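# Arrange three letter blocks to spell BOX on mat

## Task

Use three of the four letter blocks to form the word "BOX": each must rest entirely on the mat, the three must sit in one straight line with little space between them, and the letters on their upper faces must read B-O-X from left to right and be upright when viewed from the scene frame's origin. The leftover block must end up entirely off the mat, while still on the table.

## Robot and tools

Robot: two arms. left_arm sits on the +y side and carries a five-finger left hand; right_arm carries a right hand, its mirror image. Calibrated bases in the scene frame: left_arm at (+0.021, +0.353, 0) m, quat_wxyz (+1.000, 0, 0, +0.011); right_arm at (+0.026, -0.278, 0) m, quat_wxyz (+0.999, 0, 0, -0.033). A two-camera stand is fixed behind the arms. Loose objects may get nudged now and then.

Scene frame: origin at table-top height, halfway between the nominal bases; +x points out over the table, +z up, +y toward left_arm. Image left/right does not match arm names. Reported end_effector_position (m) and end_effector_quat_wxyz are in this frame and may be off by a few cm.

Hand point: a point fixed to the palm, 0.05 m in front of it and 0.15 m from the wrist mount along the fingers. Its +z runs along straight fingers, +y out of the palm, +x across the palm away from the thumb on the right hand (toward the thumb on the left hand). Straight fingers extend 0.06-0.07 m past the point, 0.06 m behind it along -y. A wrist bracket on the little-finger side can strike things.

execute_actions(actions, cameras): actions is a list of actions; each action is a list of up to 15 rows, one row per 1/30 s step; a short action repeats its final row to fill 15 steps. Every row has 28 numbers in [-1, 1], in this order: left_arm dx, dy, dz, rx, ry, rz; left hand thumb_turn, thumb_bend, index, middle, ring, little, force_limit, speed; then the same 14 for right_arm and its hand. Always send all 28 even if one arm is idle. The six pose numbers are an offset, not a pose: measured from that arm's Hand target as it was when the action began, along the Hand target's own axes; every row of the action is measured from that same start. 1.0 equals 0.6 m or 180 degrees; rx, ry, rz form one rotation vector. Six zeros re-request the current Hand target. Hand numbers are absolute targets: -1 open, +1 closed (thumb_turn +1 = in front of the palm). force_limit maps -1..+1 to about 0..10 N at the fingertip (0..15 N for the two thumb motors). speed rises from near zero at -1 to full at +0.48 and stays full above. To leave a hand unchanged, resend the eight hand numbers you last had executed for it; if none yet this scene, send its hand_measured six values plus hand_force_limit and hand_speed. cameras: list of names, ["all"], or []; default shows all only for an empty actions list.

move(target, speed, blend, blocking, cameras): target is one 28-number row, or a list of up to 15 rows, laid out as above. Each arm's offsets are measured from its Hand target at the start of the move, in that target's axes; later rows are not relative to earlier rows. The hand moves in a straight line; speed is top path speed in m/s (0.002 to 4.3, default 0.25; turning up to twice that in rad/s), one value or one per target. blend (m) rounds corners at intermediate targets; 0 means stop at each. Total path time caps at 10 s. blocking=false returns after about 0.5 s while motion continues. Paths do not avoid obstacles or the other arm. The result adds a move: line with the ending (done, off_target, moving, held, fault) and limits (paced = pose clipped, held = steps withheld). done means resting within 10 mm and 2 degrees; neither done nor off_target tells you about contact.

wait(seconds 0-10, cameras) lets time pass, holding commands. stop(cameras) brakes a running move. zoom_image(camera, region [x0, y0, x1, y1] pixels, at most 504x504) enlarges part of the latest image. show_instructions() lists reference images. finished_scene(scene 1 or 2) ends the scene irreversibly.

Results: Hand target (last commanded pose after clipping; the base for the next offsets), hand pose, hand_measured, hand_stopped_by (moving, target, force, stalled, fault), hand_load_n (positive = finger pushed open), joint positions, torques, velocities, motor temperatures, ending with the scene number.

Behaviour: orientation commands are clipped to within 40 degrees of the measured one each step. Arms often rest 1-3 cm (up to 5 cm) below the command; resend the gap as an offset. Small turns can shift the hand point noticeably. Grasping: turn thumb in front of the palm; objects 0.035-0.065 m thick fit. For gentle grips close with speed -0.94 or lower. Motors act only when their target changes by at least 0.002.

Avoid: dropping blocks or releasing them while moving; anything leaving the table; fast contacts or pressing far past a surface; arms touching each other; moving a hand near its own base (go around it); holding loads or stretched poses too long (MOTOR HOT at 85 °C, arm collapses at 100 °C).

Cameras: cam_head_left, cam_head_right, cam_high, cam_low, cam_left_wrist, cam_right_wrist, all 672x504.

Each tool is called after "Call:" as name(argument=value, ...) on one line, values as JSON.

Reference images:

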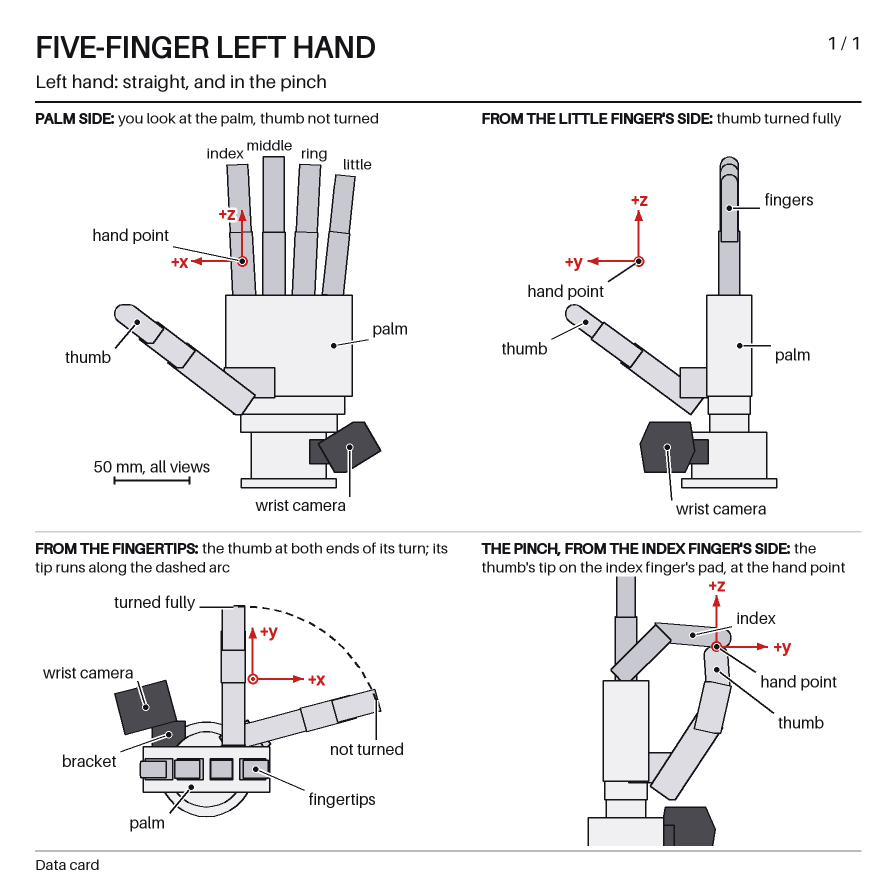

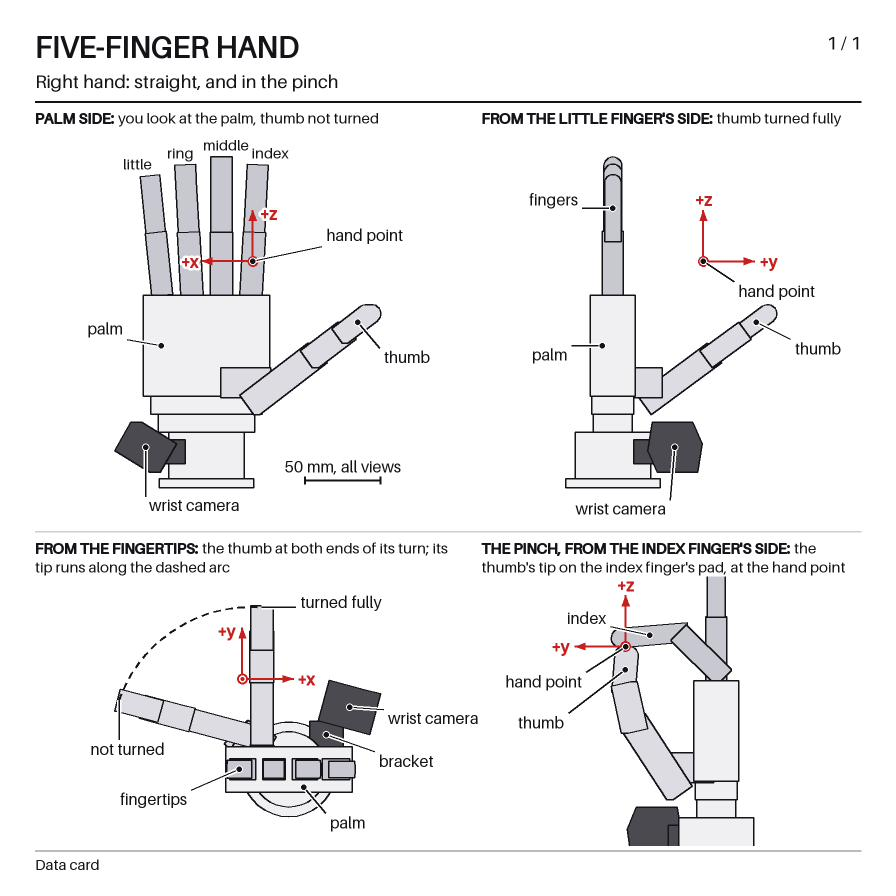

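## Session

Call:
execute_actions(actions=[])

Scene clock: 0.00 s.
left_arm: end_effector_position=(+0.6103, +0.4664, +0.3195) hand_measured=(-1.000, -1.000, -1.000, -1.000, -1.000, -1.000) hand_load_n=(+0.5, +0.0, +0.0, +0.0, +0.0, +0.0) hand_stopped_by=(target, target, target, target, target, target) hand_force_limit=0.00 hand_speed=-0.80 end_effector_quat_wxyz=(+0.023, +0.205, +0.892, +0.403) | right_arm: end_effector_position=(+0.3124, +0.3124, +0.3344) hand_measured=(-1.000, -1.000, -1.000, -1.000, -1.000, -1.000) hand_load_n=(+0.0, +0.0, +0.0, +0.0, +0.0, +0.0) hand_stopped_by=(target, target, target, target, target, target) hand_force_limit=0.00 hand_speed=-0.80 end_effector_quat_wxyz=(-0.382, +0.551, +0.475, +0.570)
Joint positions: left_arm=[-0.15 1.781 1.753 -1.376 -0.817 1.966] | right_arm=[1.247 1.408 1.029 0.319 -0.122 -1.699]
Joint velocities: within noise
Joint torques (N m): no reading
Motor temperatures (°C): left_arm=[32 37 30 33 27 28] | right_arm=[32 32 35 30 27 29]
Heat: left arm: hottest shoulder 37 °C; right arm: hottest elbow 35 °C.
Hand target: left_arm +0.6146, +0.4658, +0.3292; +0.034, +0.199, +0.892, +0.404 | right_arm +0.3142, +0.3167, +0.3588; -0.389, +0.539, +0.467, +0.583

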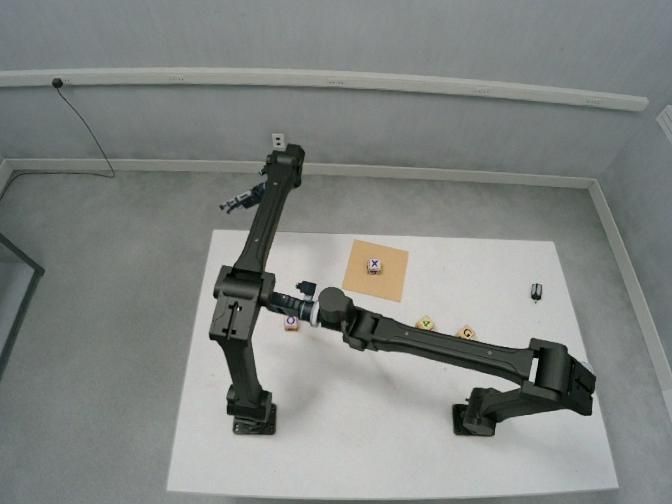

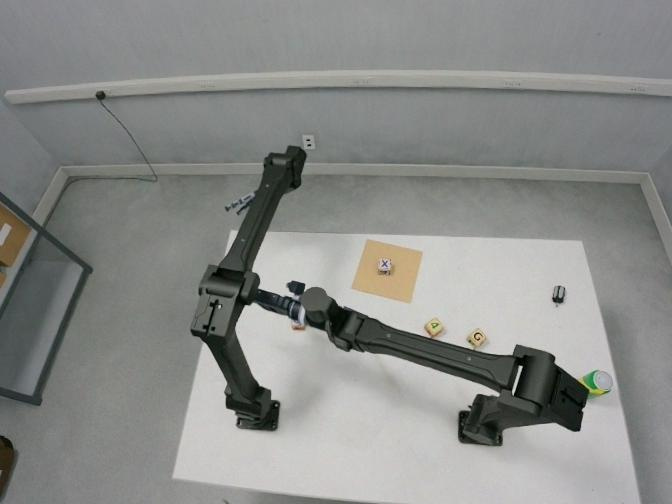

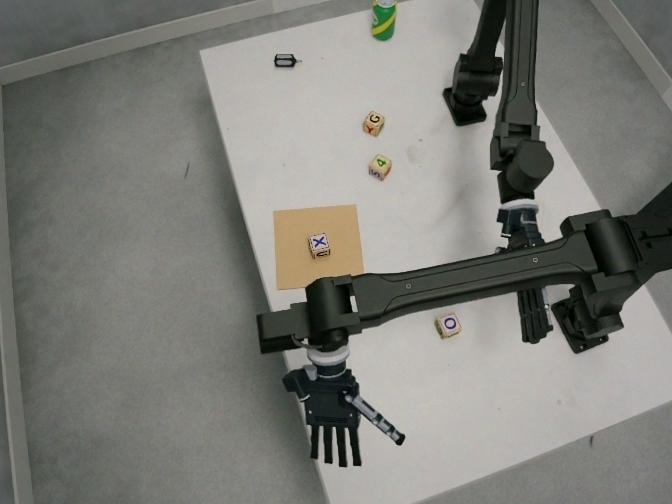

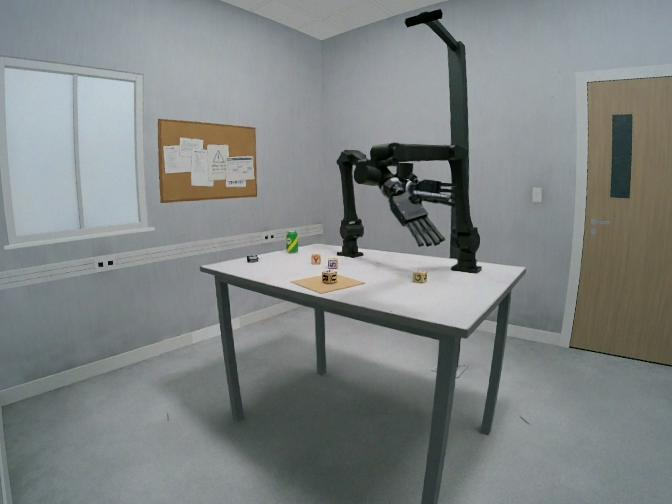

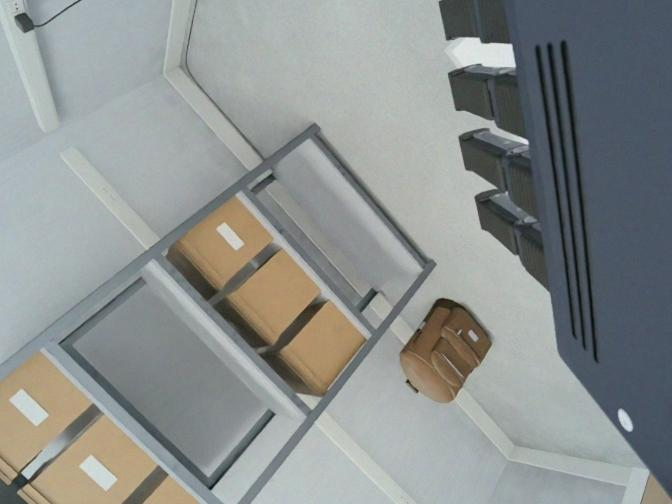

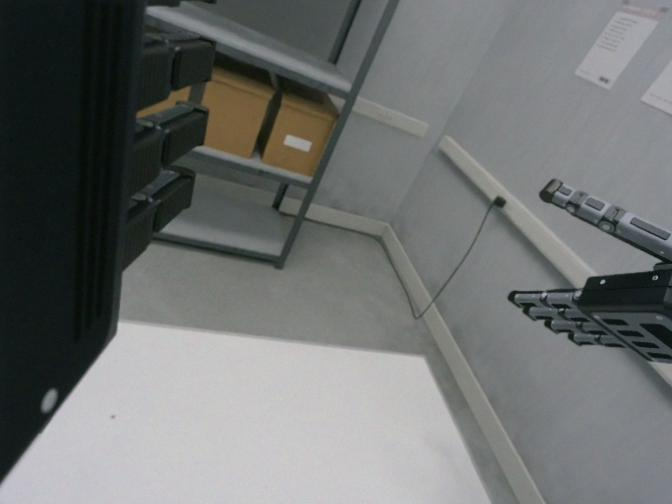

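Call:
zoom_image(camera="cam_head_left", region=[330, 230, 490, 350])

Call:
zoom_image(camera="cam_head_right", region=[340, 230, 500, 350])

Call:
zoom_image(camera="cam_high", region=[260, 100, 480, 350])

Call:
zoom_image(camera="cam_low", region=[230, 240, 440, 300])

Call:
zoom_image(camera="cam_head_left", region=[260, 290, 340, 350])

Scaled by 3.150.

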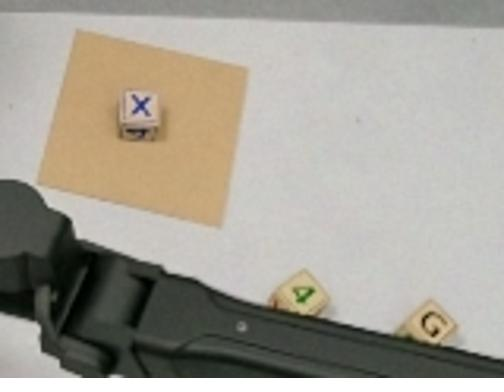

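Scaled by 3.150.

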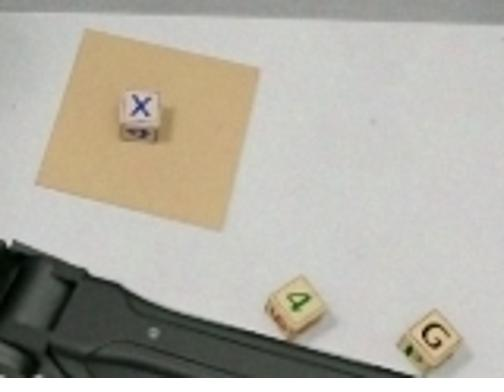

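Scaled by 2.016.

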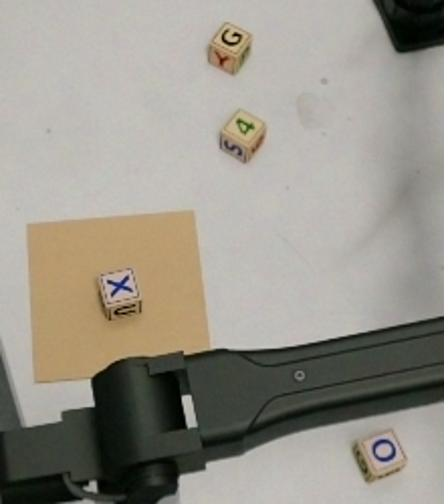

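Scaled by 2.400.

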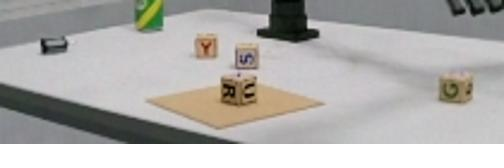

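Scaled by 6.300.

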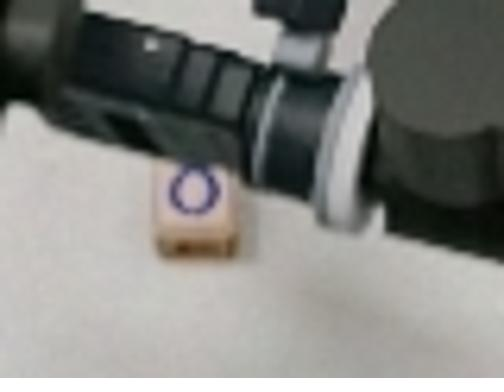

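Call:
move(target=[0,0,0,0,0,0,-1,-1,-1,-1,-1,-1,0,-0.8,-0.030,0.159,-0.676,-0.535,0.097,0.610,-1,-1,-1,-1,-1,-1,0,-0.8], speed=0.25, cameras=["cam_head_left", "cam_high", "cam_right_wrist"])

Scene clock: 11.23 s.
left_arm: end_effector_position=(+0.6103, +0.4664, +0.3195) hand_measured=(-1.000, -1.000, -1.000, -1.000, -1.000, -1.000) hand_load_n=(+0.0, +0.0, +0.0, +0.0, +0.0, +0.0) hand_stopped_by=(target, target, target, target, target, target) hand_force_limit=0.00 hand_speed=-0.80 end_effector_quat_wxyz=(+0.023, +0.205, +0.892, +0.403) | right_arm: end_effector_position=(+0.2943, -0.1029, +0.3304) hand_measured=(-1.000, -1.000, -1.000, -1.000, -1.000, -1.000) hand_load_n=(+0.0, +0.0, +0.0, -0.5, +0.0, +0.0) hand_stopped_by=(target, target, target, target, target, target) hand_force_limit=0.00 hand_speed=-0.80 end_effector_quat_wxyz=(-0.217, +0.680, -0.658, +0.240)
Joint positions: left_arm=[-0.15 1.781 1.753 -1.376 -0.817 1.966] | right_arm=[0.72 0.918 1.218 -1.332 0.4 0.51]
Joint torques (N m): left_arm=[-0.62 -17.32 11.41 0.18 -0.77 0.01] | right_arm=[0.09 -1.14 13.45 0.36 0.12 0.08]
Heat: left arm: hottest shoulder 38 °C; right arm: hottest elbow 37 °C.
Hand target: left_arm +0.6146, +0.4658, +0.3292; +0.034, +0.199, +0.892, +0.404 | right_arm +0.2999, -0.1001, +0.3599; -0.243, +0.665, -0.664, +0.242
Off the commanded pose: left_arm 0.011 m, 1 deg | right_arm 0.030 m, 3 deg.
move: off_target (left_arm, right_arm)
Images, in order (width x height): cam_head_left 672x504, cam_high 672x504, cam_right_wrist 672x504.

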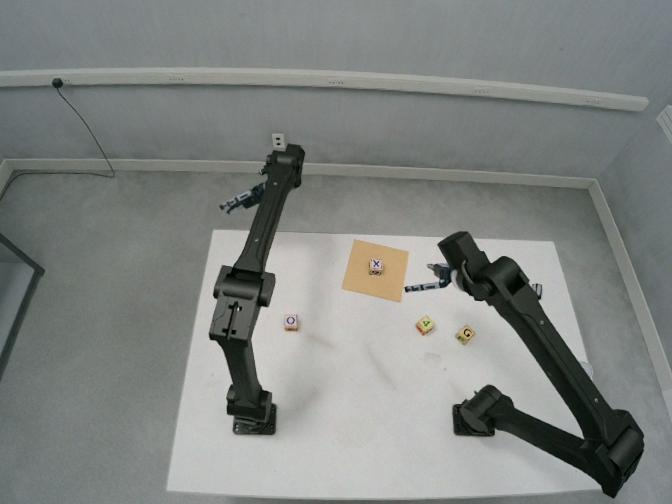

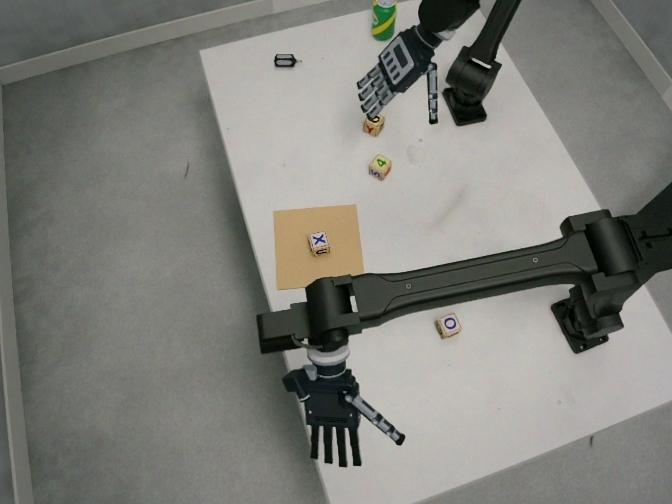

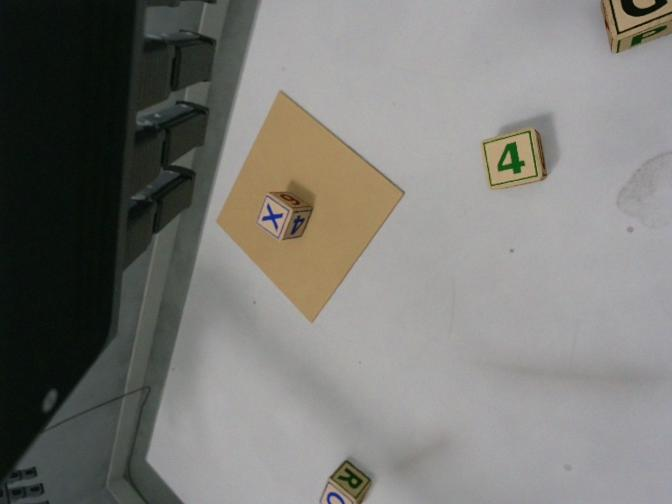

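Call:
zoom_image(camera="cam_right_wrist", region=[240, 170, 340, 250])

Call:
zoom_image(camera="cam_right_wrist", region=[470, 110, 570, 200])

Call:
zoom_image(camera="cam_right_wrist", region=[590, 0, 672, 60])

Call:
zoom_image(camera="cam_right_wrist", region=[300, 444, 400, 504])

Call:
zoom_image(camera="cam_head_left", region=[340, 235, 420, 305])

Call:
zoom_image(camera="cam_head_left", region=[400, 305, 490, 355])

Call:
zoom_image(camera="cam_head_left", region=[270, 305, 320, 340])

Call:
zoom_image(camera="cam_high", region=[350, 100, 410, 190])

Call:
zoom_image(camera="cam_high", region=[420, 300, 480, 350])

Call:
zoom_image(camera="cam_high", region=[290, 220, 350, 270])

Scaled by 5.040.

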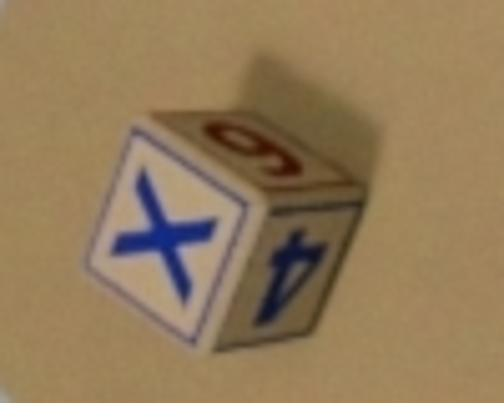

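Scaled by 5.040.

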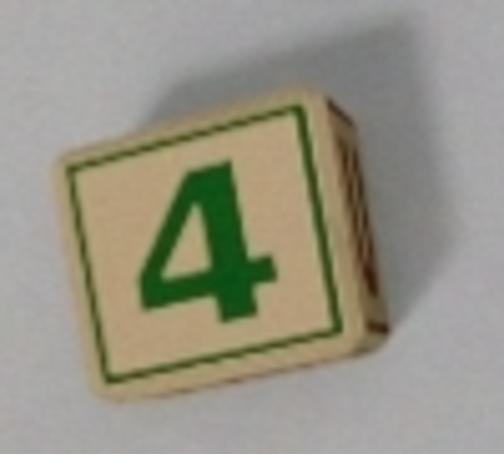

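Scaled by 6.146.

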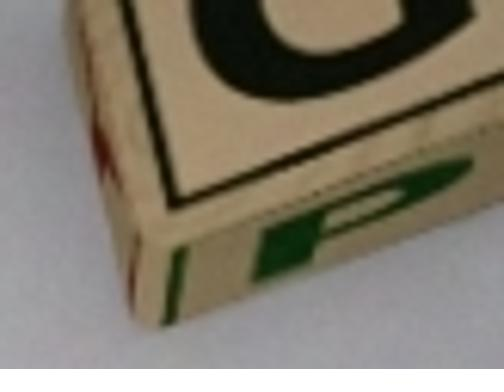

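Scaled by 5.040.

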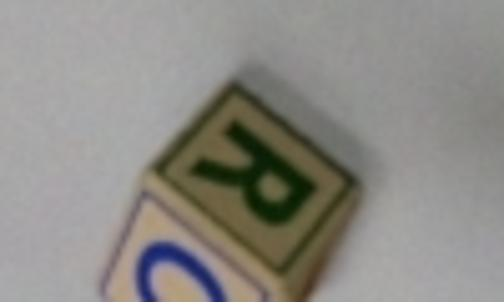

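Scaled by 6.300.

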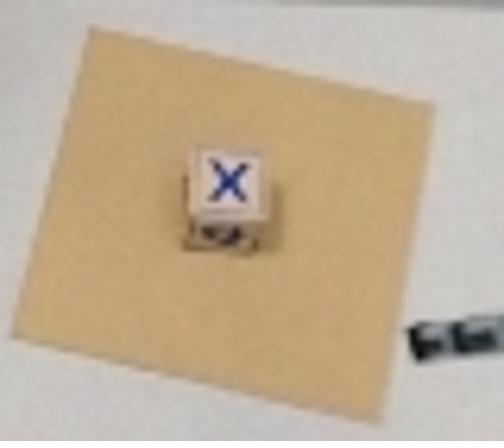

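Scaled by 5.600.

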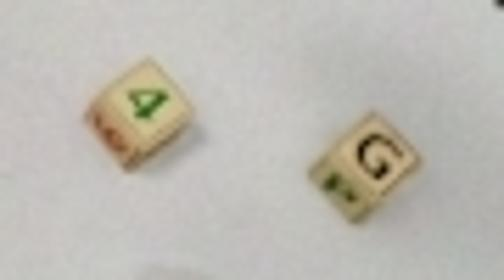

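Scaled by 10.080.

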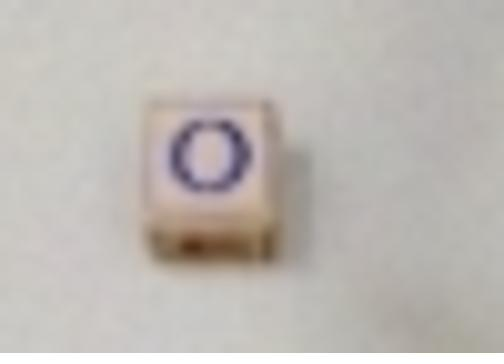

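Scaled by 5.600.

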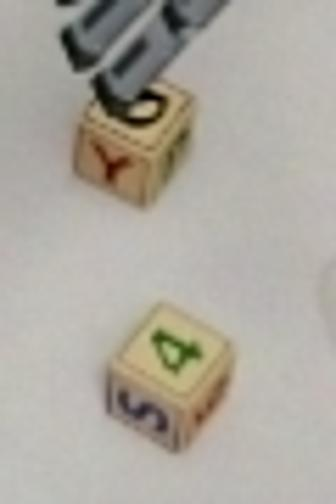

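Scaled by 8.400.

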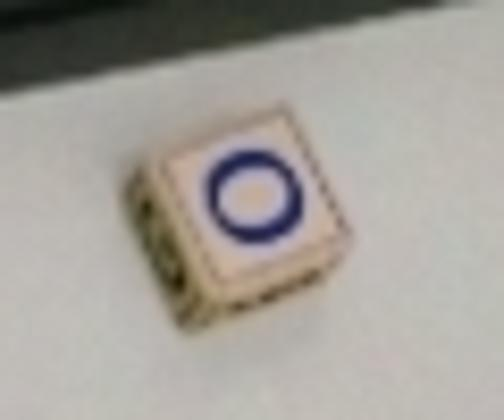

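Scaled by 8.400.

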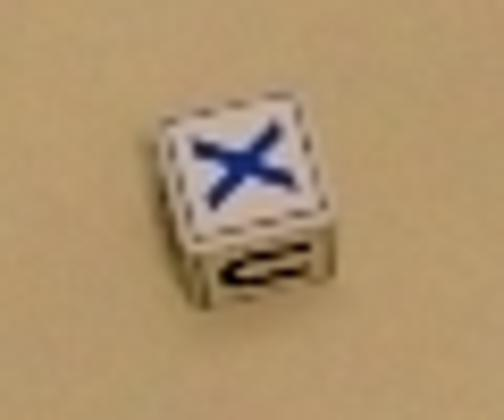

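Call:
move(target=[0.556,-0.1525,-0.21,0.4126,0.0165,-0.317,-1,-1,-1,-1,-1,-1,0,-0.8,0.533,0.0255,-0.0215,-0.0509,-0.191,-0.2727,-1,-1,-1,-1,-1,-1,0,-0.8], speed=0.3, cameras=["all"])

Scene clock: 17.87 s.
left_arm: end_effector_position=(+0.2541, +0.4495, +0.3817) hand_measured=(-1.000, -1.000, -1.000, -1.000, -1.000, -1.000) hand_load_n=(+0.0, +0.0, +0.0, +0.0, +0.0, +0.0) hand_stopped_by=(target, target, target, target, target, target) hand_force_limit=0.00 hand_speed=-0.80 end_effector_quat_wxyz=(+0.218, -0.277, +0.919, -0.176) | right_arm: end_effector_position=(+0.2755, -0.4127, +0.3380) hand_measured=(-1.000, -1.000, -1.000, -1.000, -1.000, -1.000) hand_load_n=(+0.0, +0.0, +0.0, +0.0, +0.0, +0.0) hand_stopped_by=(target, target, target, target, target, target) hand_force_limit=0.00 hand_speed=-0.80 end_effector_quat_wxyz=(-0.190, +0.922, -0.294, +0.168)
Joint positions: left_arm=[0.502 0.925 1.405 -1.678 0.44 1.425] | right_arm=[-0.55 1.048 1.367 -1.667 -0.466 -1.516]
Joint torques (N m): left_arm=[0.26 -3.08 8.49 0.23 0.41 -0.06] | right_arm=[-0.21 -1.73 12.85 -0.03 -0.36 -0.08]
Heat: left arm: hottest shoulder 38 °C; right arm: hottest elbow 39 °C.
Hand target: left_arm +0.2502, +0.4504, +0.3799; +0.067, -0.250, +0.933, -0.251 | right_arm +0.2805, -0.4199, +0.3597; -0.250, +0.933, -0.251, +0.067
Off the commanded pose: left_arm 0.004 m, 20 deg | right_arm 0.023 m, 14 deg.
joint sent to its limit (left arm) — joint 4 (wrist pitch), lower limit. The joint targets are off in orientation, not in position.
joint sent to its limit (right arm) — joint 4 (wrist pitch), lower limit. The joint targets are off in orientation, not in position.
move: off_target (left_arm, right_arm)

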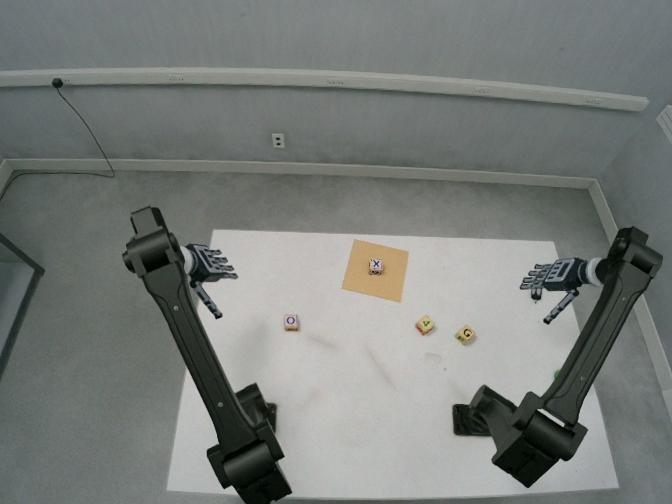

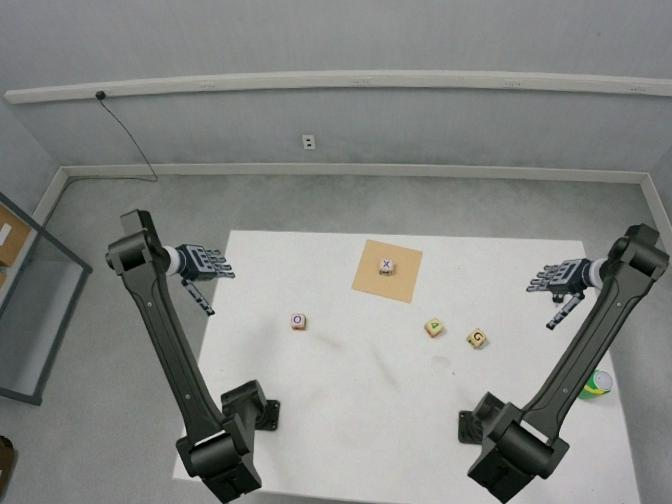

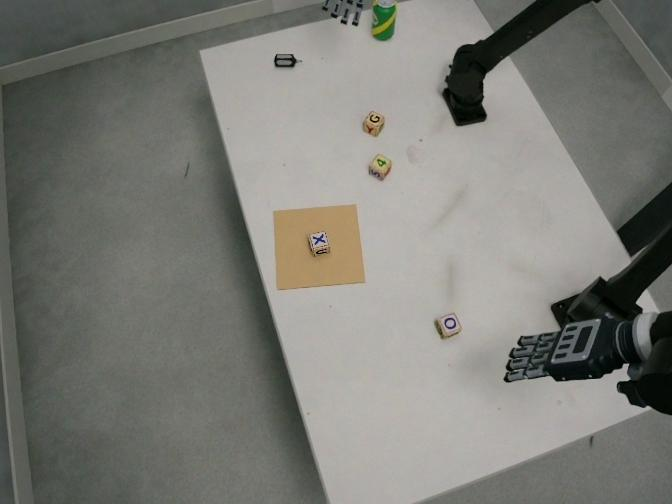

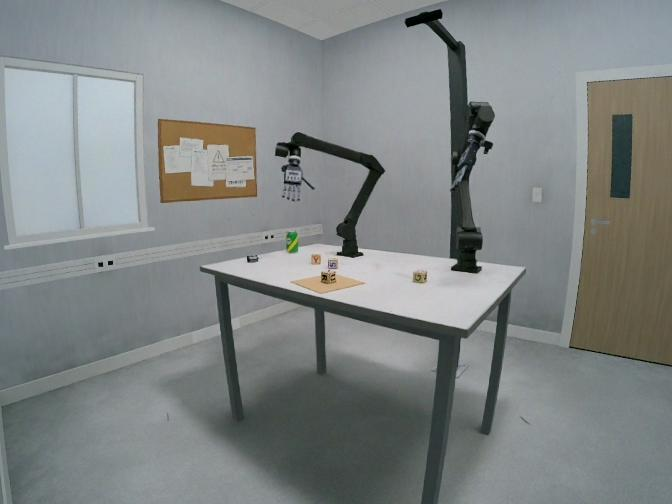

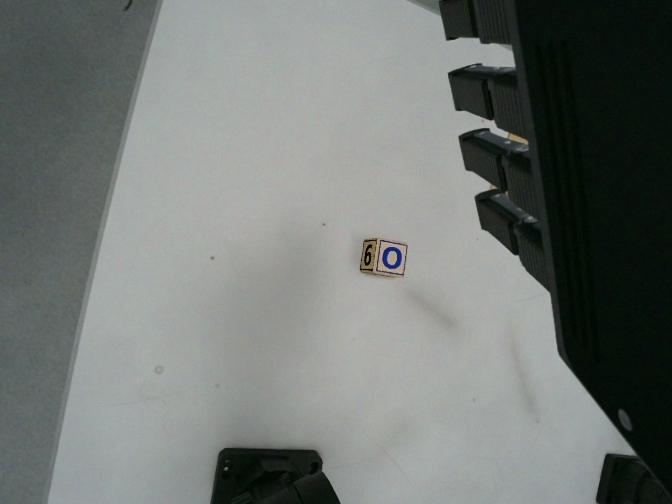

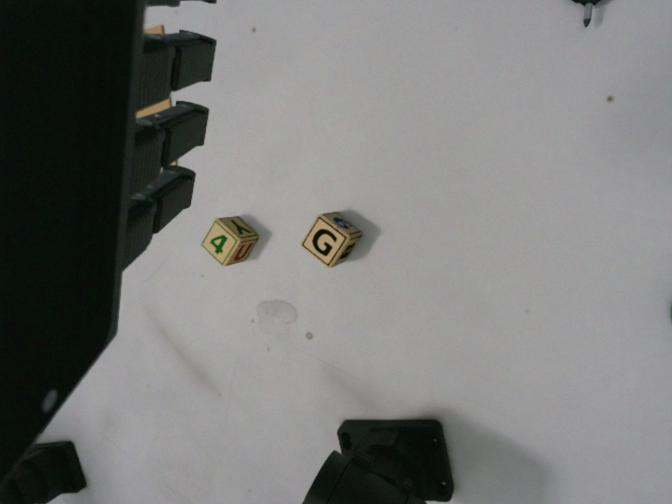

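Call:
zoom_image(camera="cam_right_wrist", region=[190, 200, 370, 280])

Call:
zoom_image(camera="cam_right_wrist", region=[295, 205, 365, 270])

Call:
zoom_image(camera="cam_right_wrist", region=[195, 205, 265, 270])

Call:
zoom_image(camera="cam_left_wrist", region=[350, 225, 420, 285])

Call:
zoom_image(camera="cam_low", region=[290, 240, 360, 300])

Call:
zoom_image(camera="cam_low", region=[400, 260, 440, 290])

Call:
zoom_image(camera="cam_high", region=[260, 195, 380, 300])

Call:
zoom_image(camera="cam_high", region=[425, 305, 475, 345])

Call:
zoom_image(camera="cam_high", region=[355, 100, 405, 190])

Call:
zoom_image(camera="cam_head_left", region=[400, 305, 490, 355])

Scaled by 2.800.

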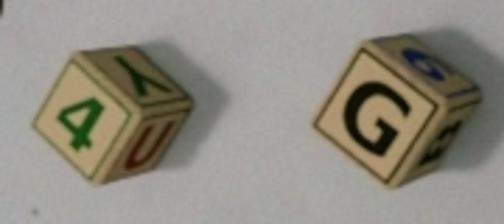

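Scaled by 7.200.

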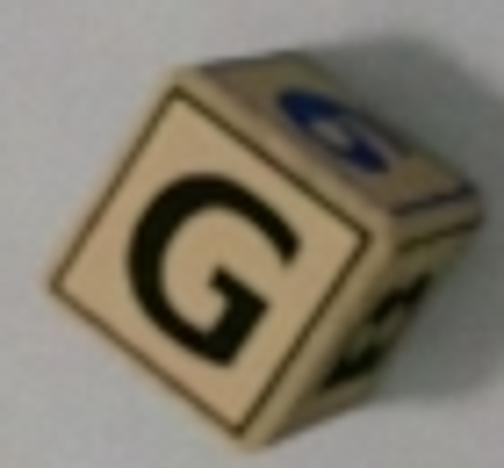

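Scaled by 7.200.

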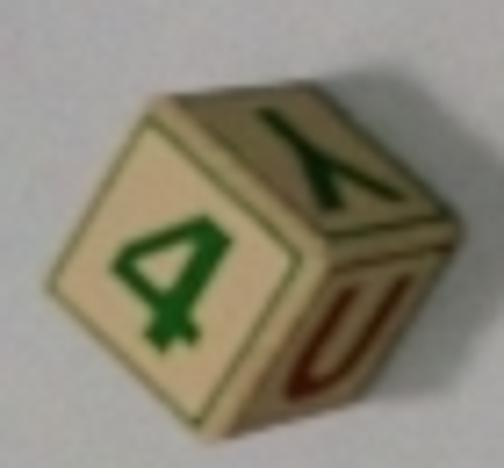

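Scaled by 7.200.

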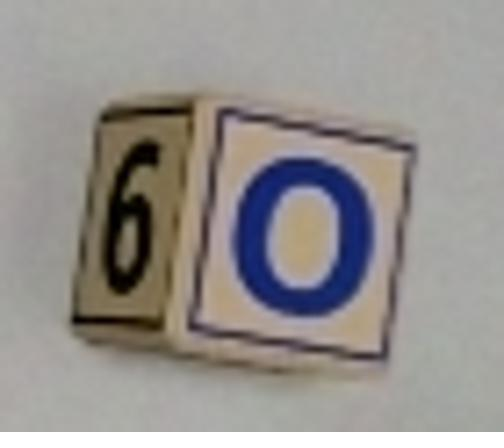

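Scaled by 7.200.

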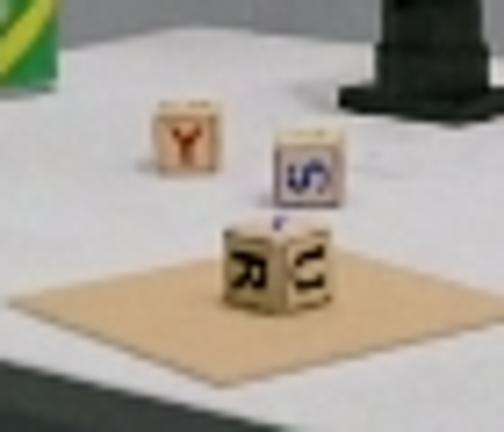

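Scaled by 12.600.

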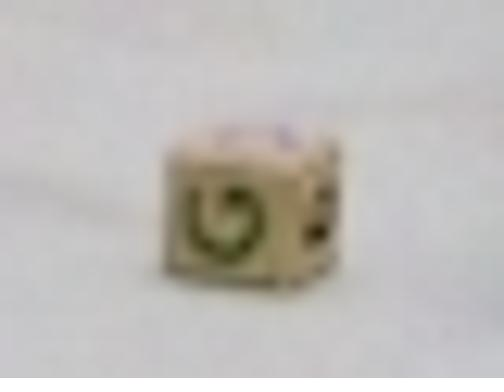

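Scaled by 4.200.

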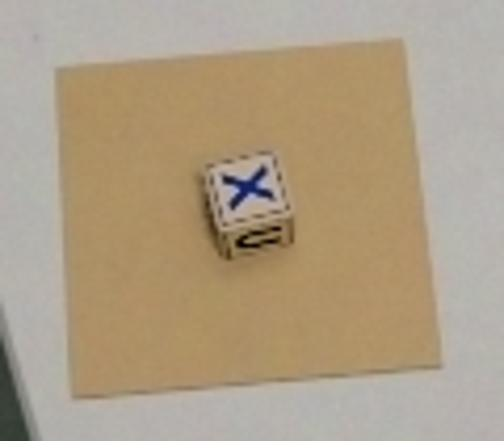

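Scaled by 10.080.

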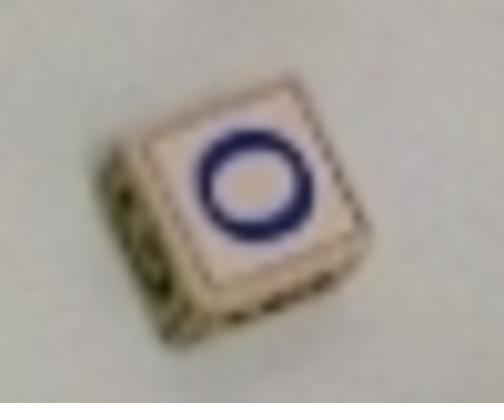

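Scaled by 5.600.

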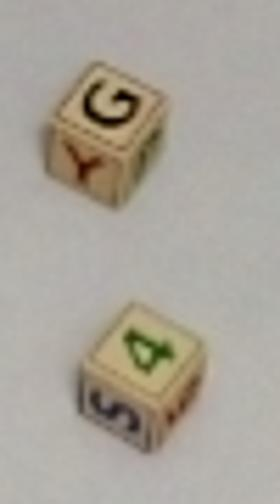

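Scaled by 5.600.

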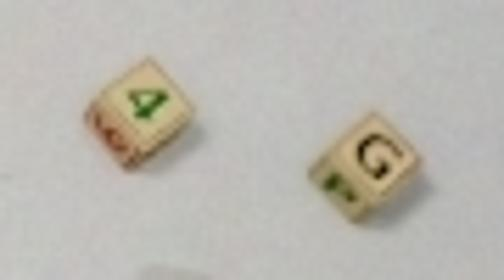

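Call:
zoom_image(camera="cam_right_wrist", region=[330, 225, 370, 270])

Call:
zoom_image(camera="cam_head_left", region=[410, 315, 440, 340])

Call:
zoom_image(camera="cam_high", region=[365, 150, 395, 185])

Call:
zoom_image(camera="cam_head_right", region=[280, 305, 320, 335])

Call:
zoom_image(camera="cam_head_right", region=[370, 250, 400, 280])

Scaled by 11.200.

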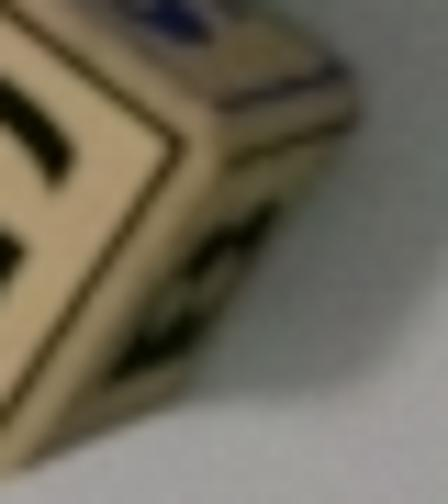

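Scaled by 16.800.

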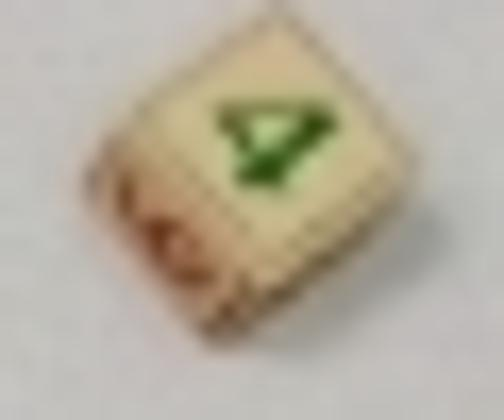

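Scaled by 14.400.

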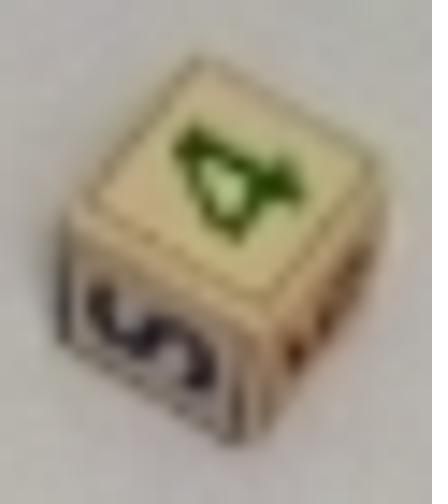

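Scaled by 12.600.

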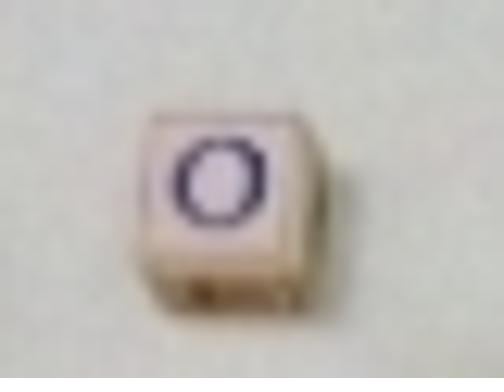

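Scaled by 16.800.

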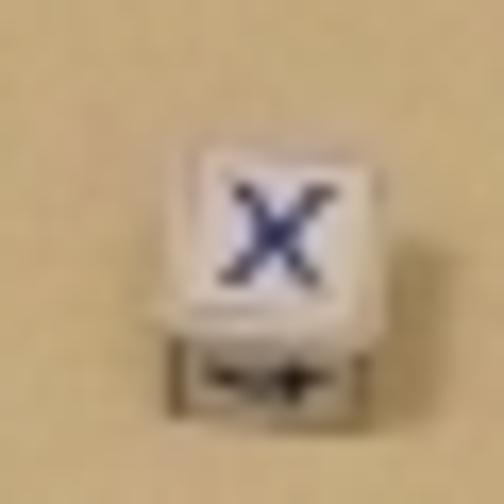

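Call:
move(target=[0,0,0,0,0,0,-1,-1,-1,-1,-1,-1,0,-0.8,-0.0905,0.270,0.248,0,0,0,-1,-1,-1,-1,-1,-1,0,-0.8], speed=0.25, cameras=["cam_right_wrist"])

Scene clock: 21.70 s.
left_arm: end_effector_position=(+0.2541, +0.4495, +0.3817) hand_measured=(-1.000, -1.000, -1.000, -1.000, -1.000, -1.000) hand_load_n=(+0.0, +0.0, +0.0, +0.0, +0.0, -0.5) hand_stopped_by=(target, target, target, target, target, target) hand_force_limit=0.00 hand_speed=-0.80 end_effector_quat_wxyz=(+0.218, -0.277, +0.919, -0.176) | right_arm: end_effector_position=(+0.1988, -0.4441, +0.1506) hand_measured=(-1.000, -1.000, -1.000, -1.000, -1.000, -1.000) hand_load_n=(+0.0, +0.0, +0.0, -0.5, +0.0, +0.0) hand_stopped_by=(target, target, target, target, target, target) hand_force_limit=0.00 hand_speed=-0.80 end_effector_quat_wxyz=(-0.254, +0.932, -0.253, +0.061)
Joint positions: left_arm=[0.502 0.925 1.405 -1.678 0.44 1.425] | right_arm=[-0.825 1.15 0.93 -1.569 -0.484 -1.986]
Joint torques (N m): left_arm=[0.26 -3.08 8.5 0.23 0.42 -0.06] | right_arm=[0.21 -2.96 8.05 -0.4 -0.44 -0.15]
Heat: left arm: hottest shoulder 38 °C; right arm: hottest elbow 39 °C.
Hand target: left_arm +0.2502, +0.4504, +0.3799; +0.067, -0.250, +0.933, -0.251 | right_arm +0.2004, -0.4497, +0.1499; -0.250, +0.933, -0.250, +0.067
Off the commanded pose: left_arm 0.004 m, 20 deg | right_arm 0.006 m, 1 deg.
joint sent to its limit (left arm) — joint 4 (wrist pitch), lower limit. The joint targets are off in orientation, not in position.
move: off_target (left_arm)
Images, in order (width x height): cam_right_wrist 672x504.

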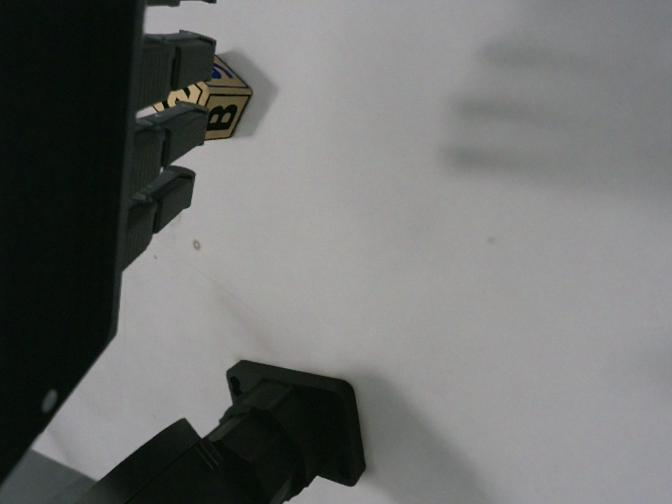

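Call:
zoom_image(camera="cam_right_wrist", region=[150, 40, 270, 150])

Scaled by 4.200.

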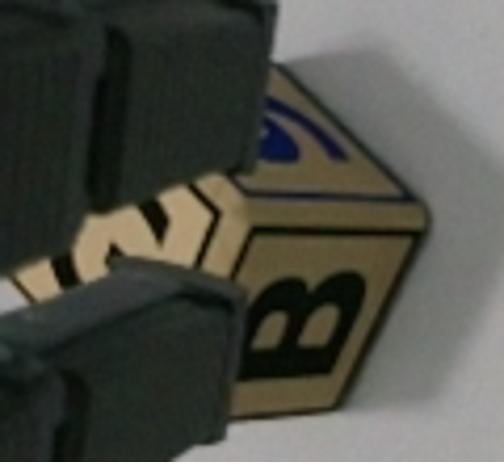

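Call:
move(target=[0,0,0,0,0,0,-1,-1,-1,-1,-1,-1,0,-0.8,0.072,-0.8023,0.4247,0.1358,0.2311,0.2434,1,-0.8,-0.5,-0.5,-1,-1,-0.4,0], speed=0.3, cameras=["cam_head_left","cam_high","cam_low","cam_right_wrist"])

Scene clock: 31.00 s.
left_arm: end_effector_position=(+0.2541, +0.4495, +0.3817) hand_measured=(-1.000, -1.000, -1.000, -1.000, -1.000, -1.000) hand_load_n=(-0.5, +0.0, +0.0, +0.0, +0.0, +0.0) hand_stopped_by=(target, target, target, target, target, target) hand_force_limit=0.00 hand_speed=-0.80 end_effector_quat_wxyz=(+0.218, -0.277, +0.919, -0.176) | right_arm: end_effector_position=(+0.4913, -0.0160, +0.1431) hand_measured=(+1.000, -0.800, -0.500, -0.500, -1.000, -1.000) hand_load_n=(+0.0, +0.0, +0.0, +0.0, +0.0, +0.0) hand_stopped_by=(target, target, target, target, target, target) hand_force_limit=-0.40 hand_speed=0.00 end_effector_quat_wxyz=(-0.312, +0.637, -0.620, +0.334)
Joint positions: left_arm=[0.502 0.925 1.405 -1.678 0.44 1.425] | right_arm=[0.672 1.373 0.941 -0.291 0.497 0.351]
Joint torques (N m): left_arm=[0.32 -3.02 8.49 0.23 0.42 -0.06] | right_arm=[0.79 -6.89 13.04 1.22 0.3 0.1]
Heat: left arm: hottest shoulder 38 °C; right arm: hottest elbow 39 °C.
Hand target: left_arm +0.2502, +0.4504, +0.3799; +0.067, -0.250, +0.933, -0.251 | right_arm +0.5103, -0.0002, +0.1698; -0.337, +0.622, -0.621, +0.337
Off the commanded pose: left_arm 0.004 m, 20 deg | right_arm 0.036 m, 3 deg.
joint sent to its limit (left arm) — joint 4 (wrist pitch), lower limit. The joint targets are off in orientation, not in position.
move: off_target (left_arm, right_arm)
Images, in order (width x height): cam_head_left 672x504, cam_high 672x504, cam_low 672x504, cam_right_wrist 672x504.

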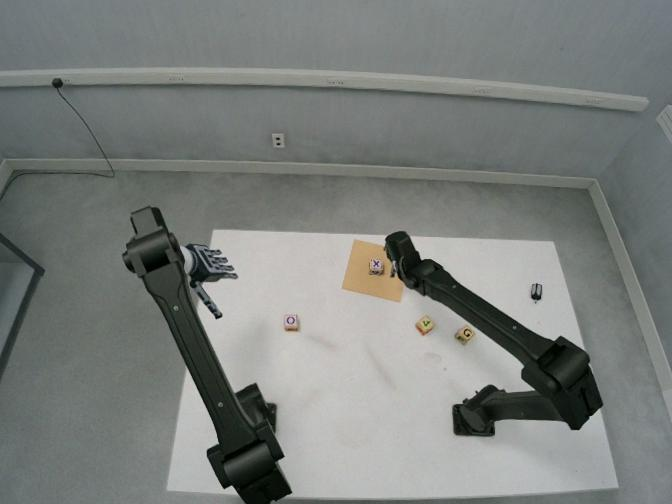

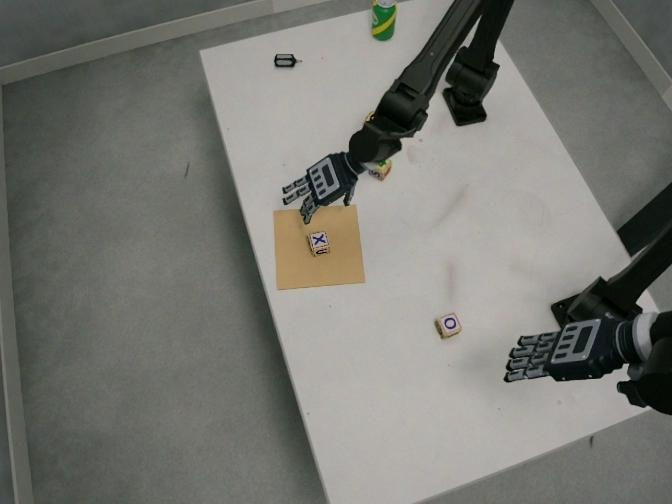

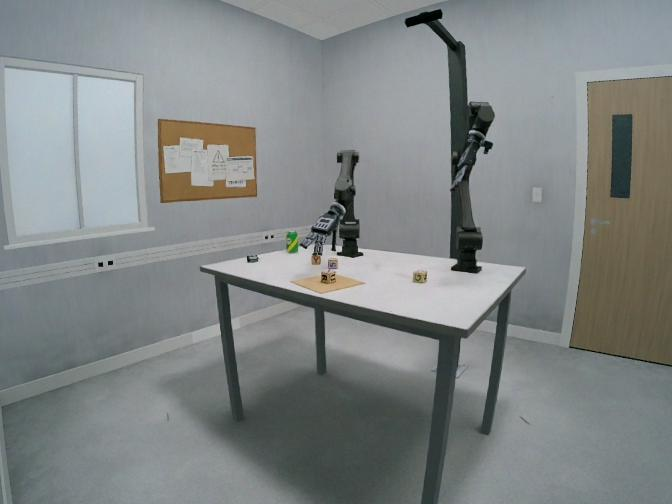

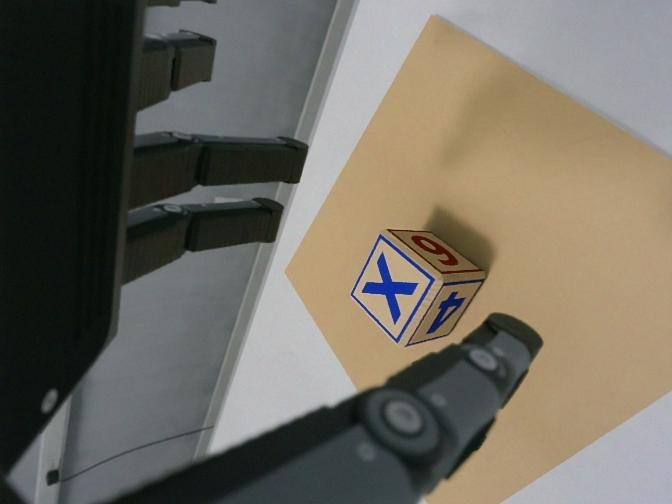

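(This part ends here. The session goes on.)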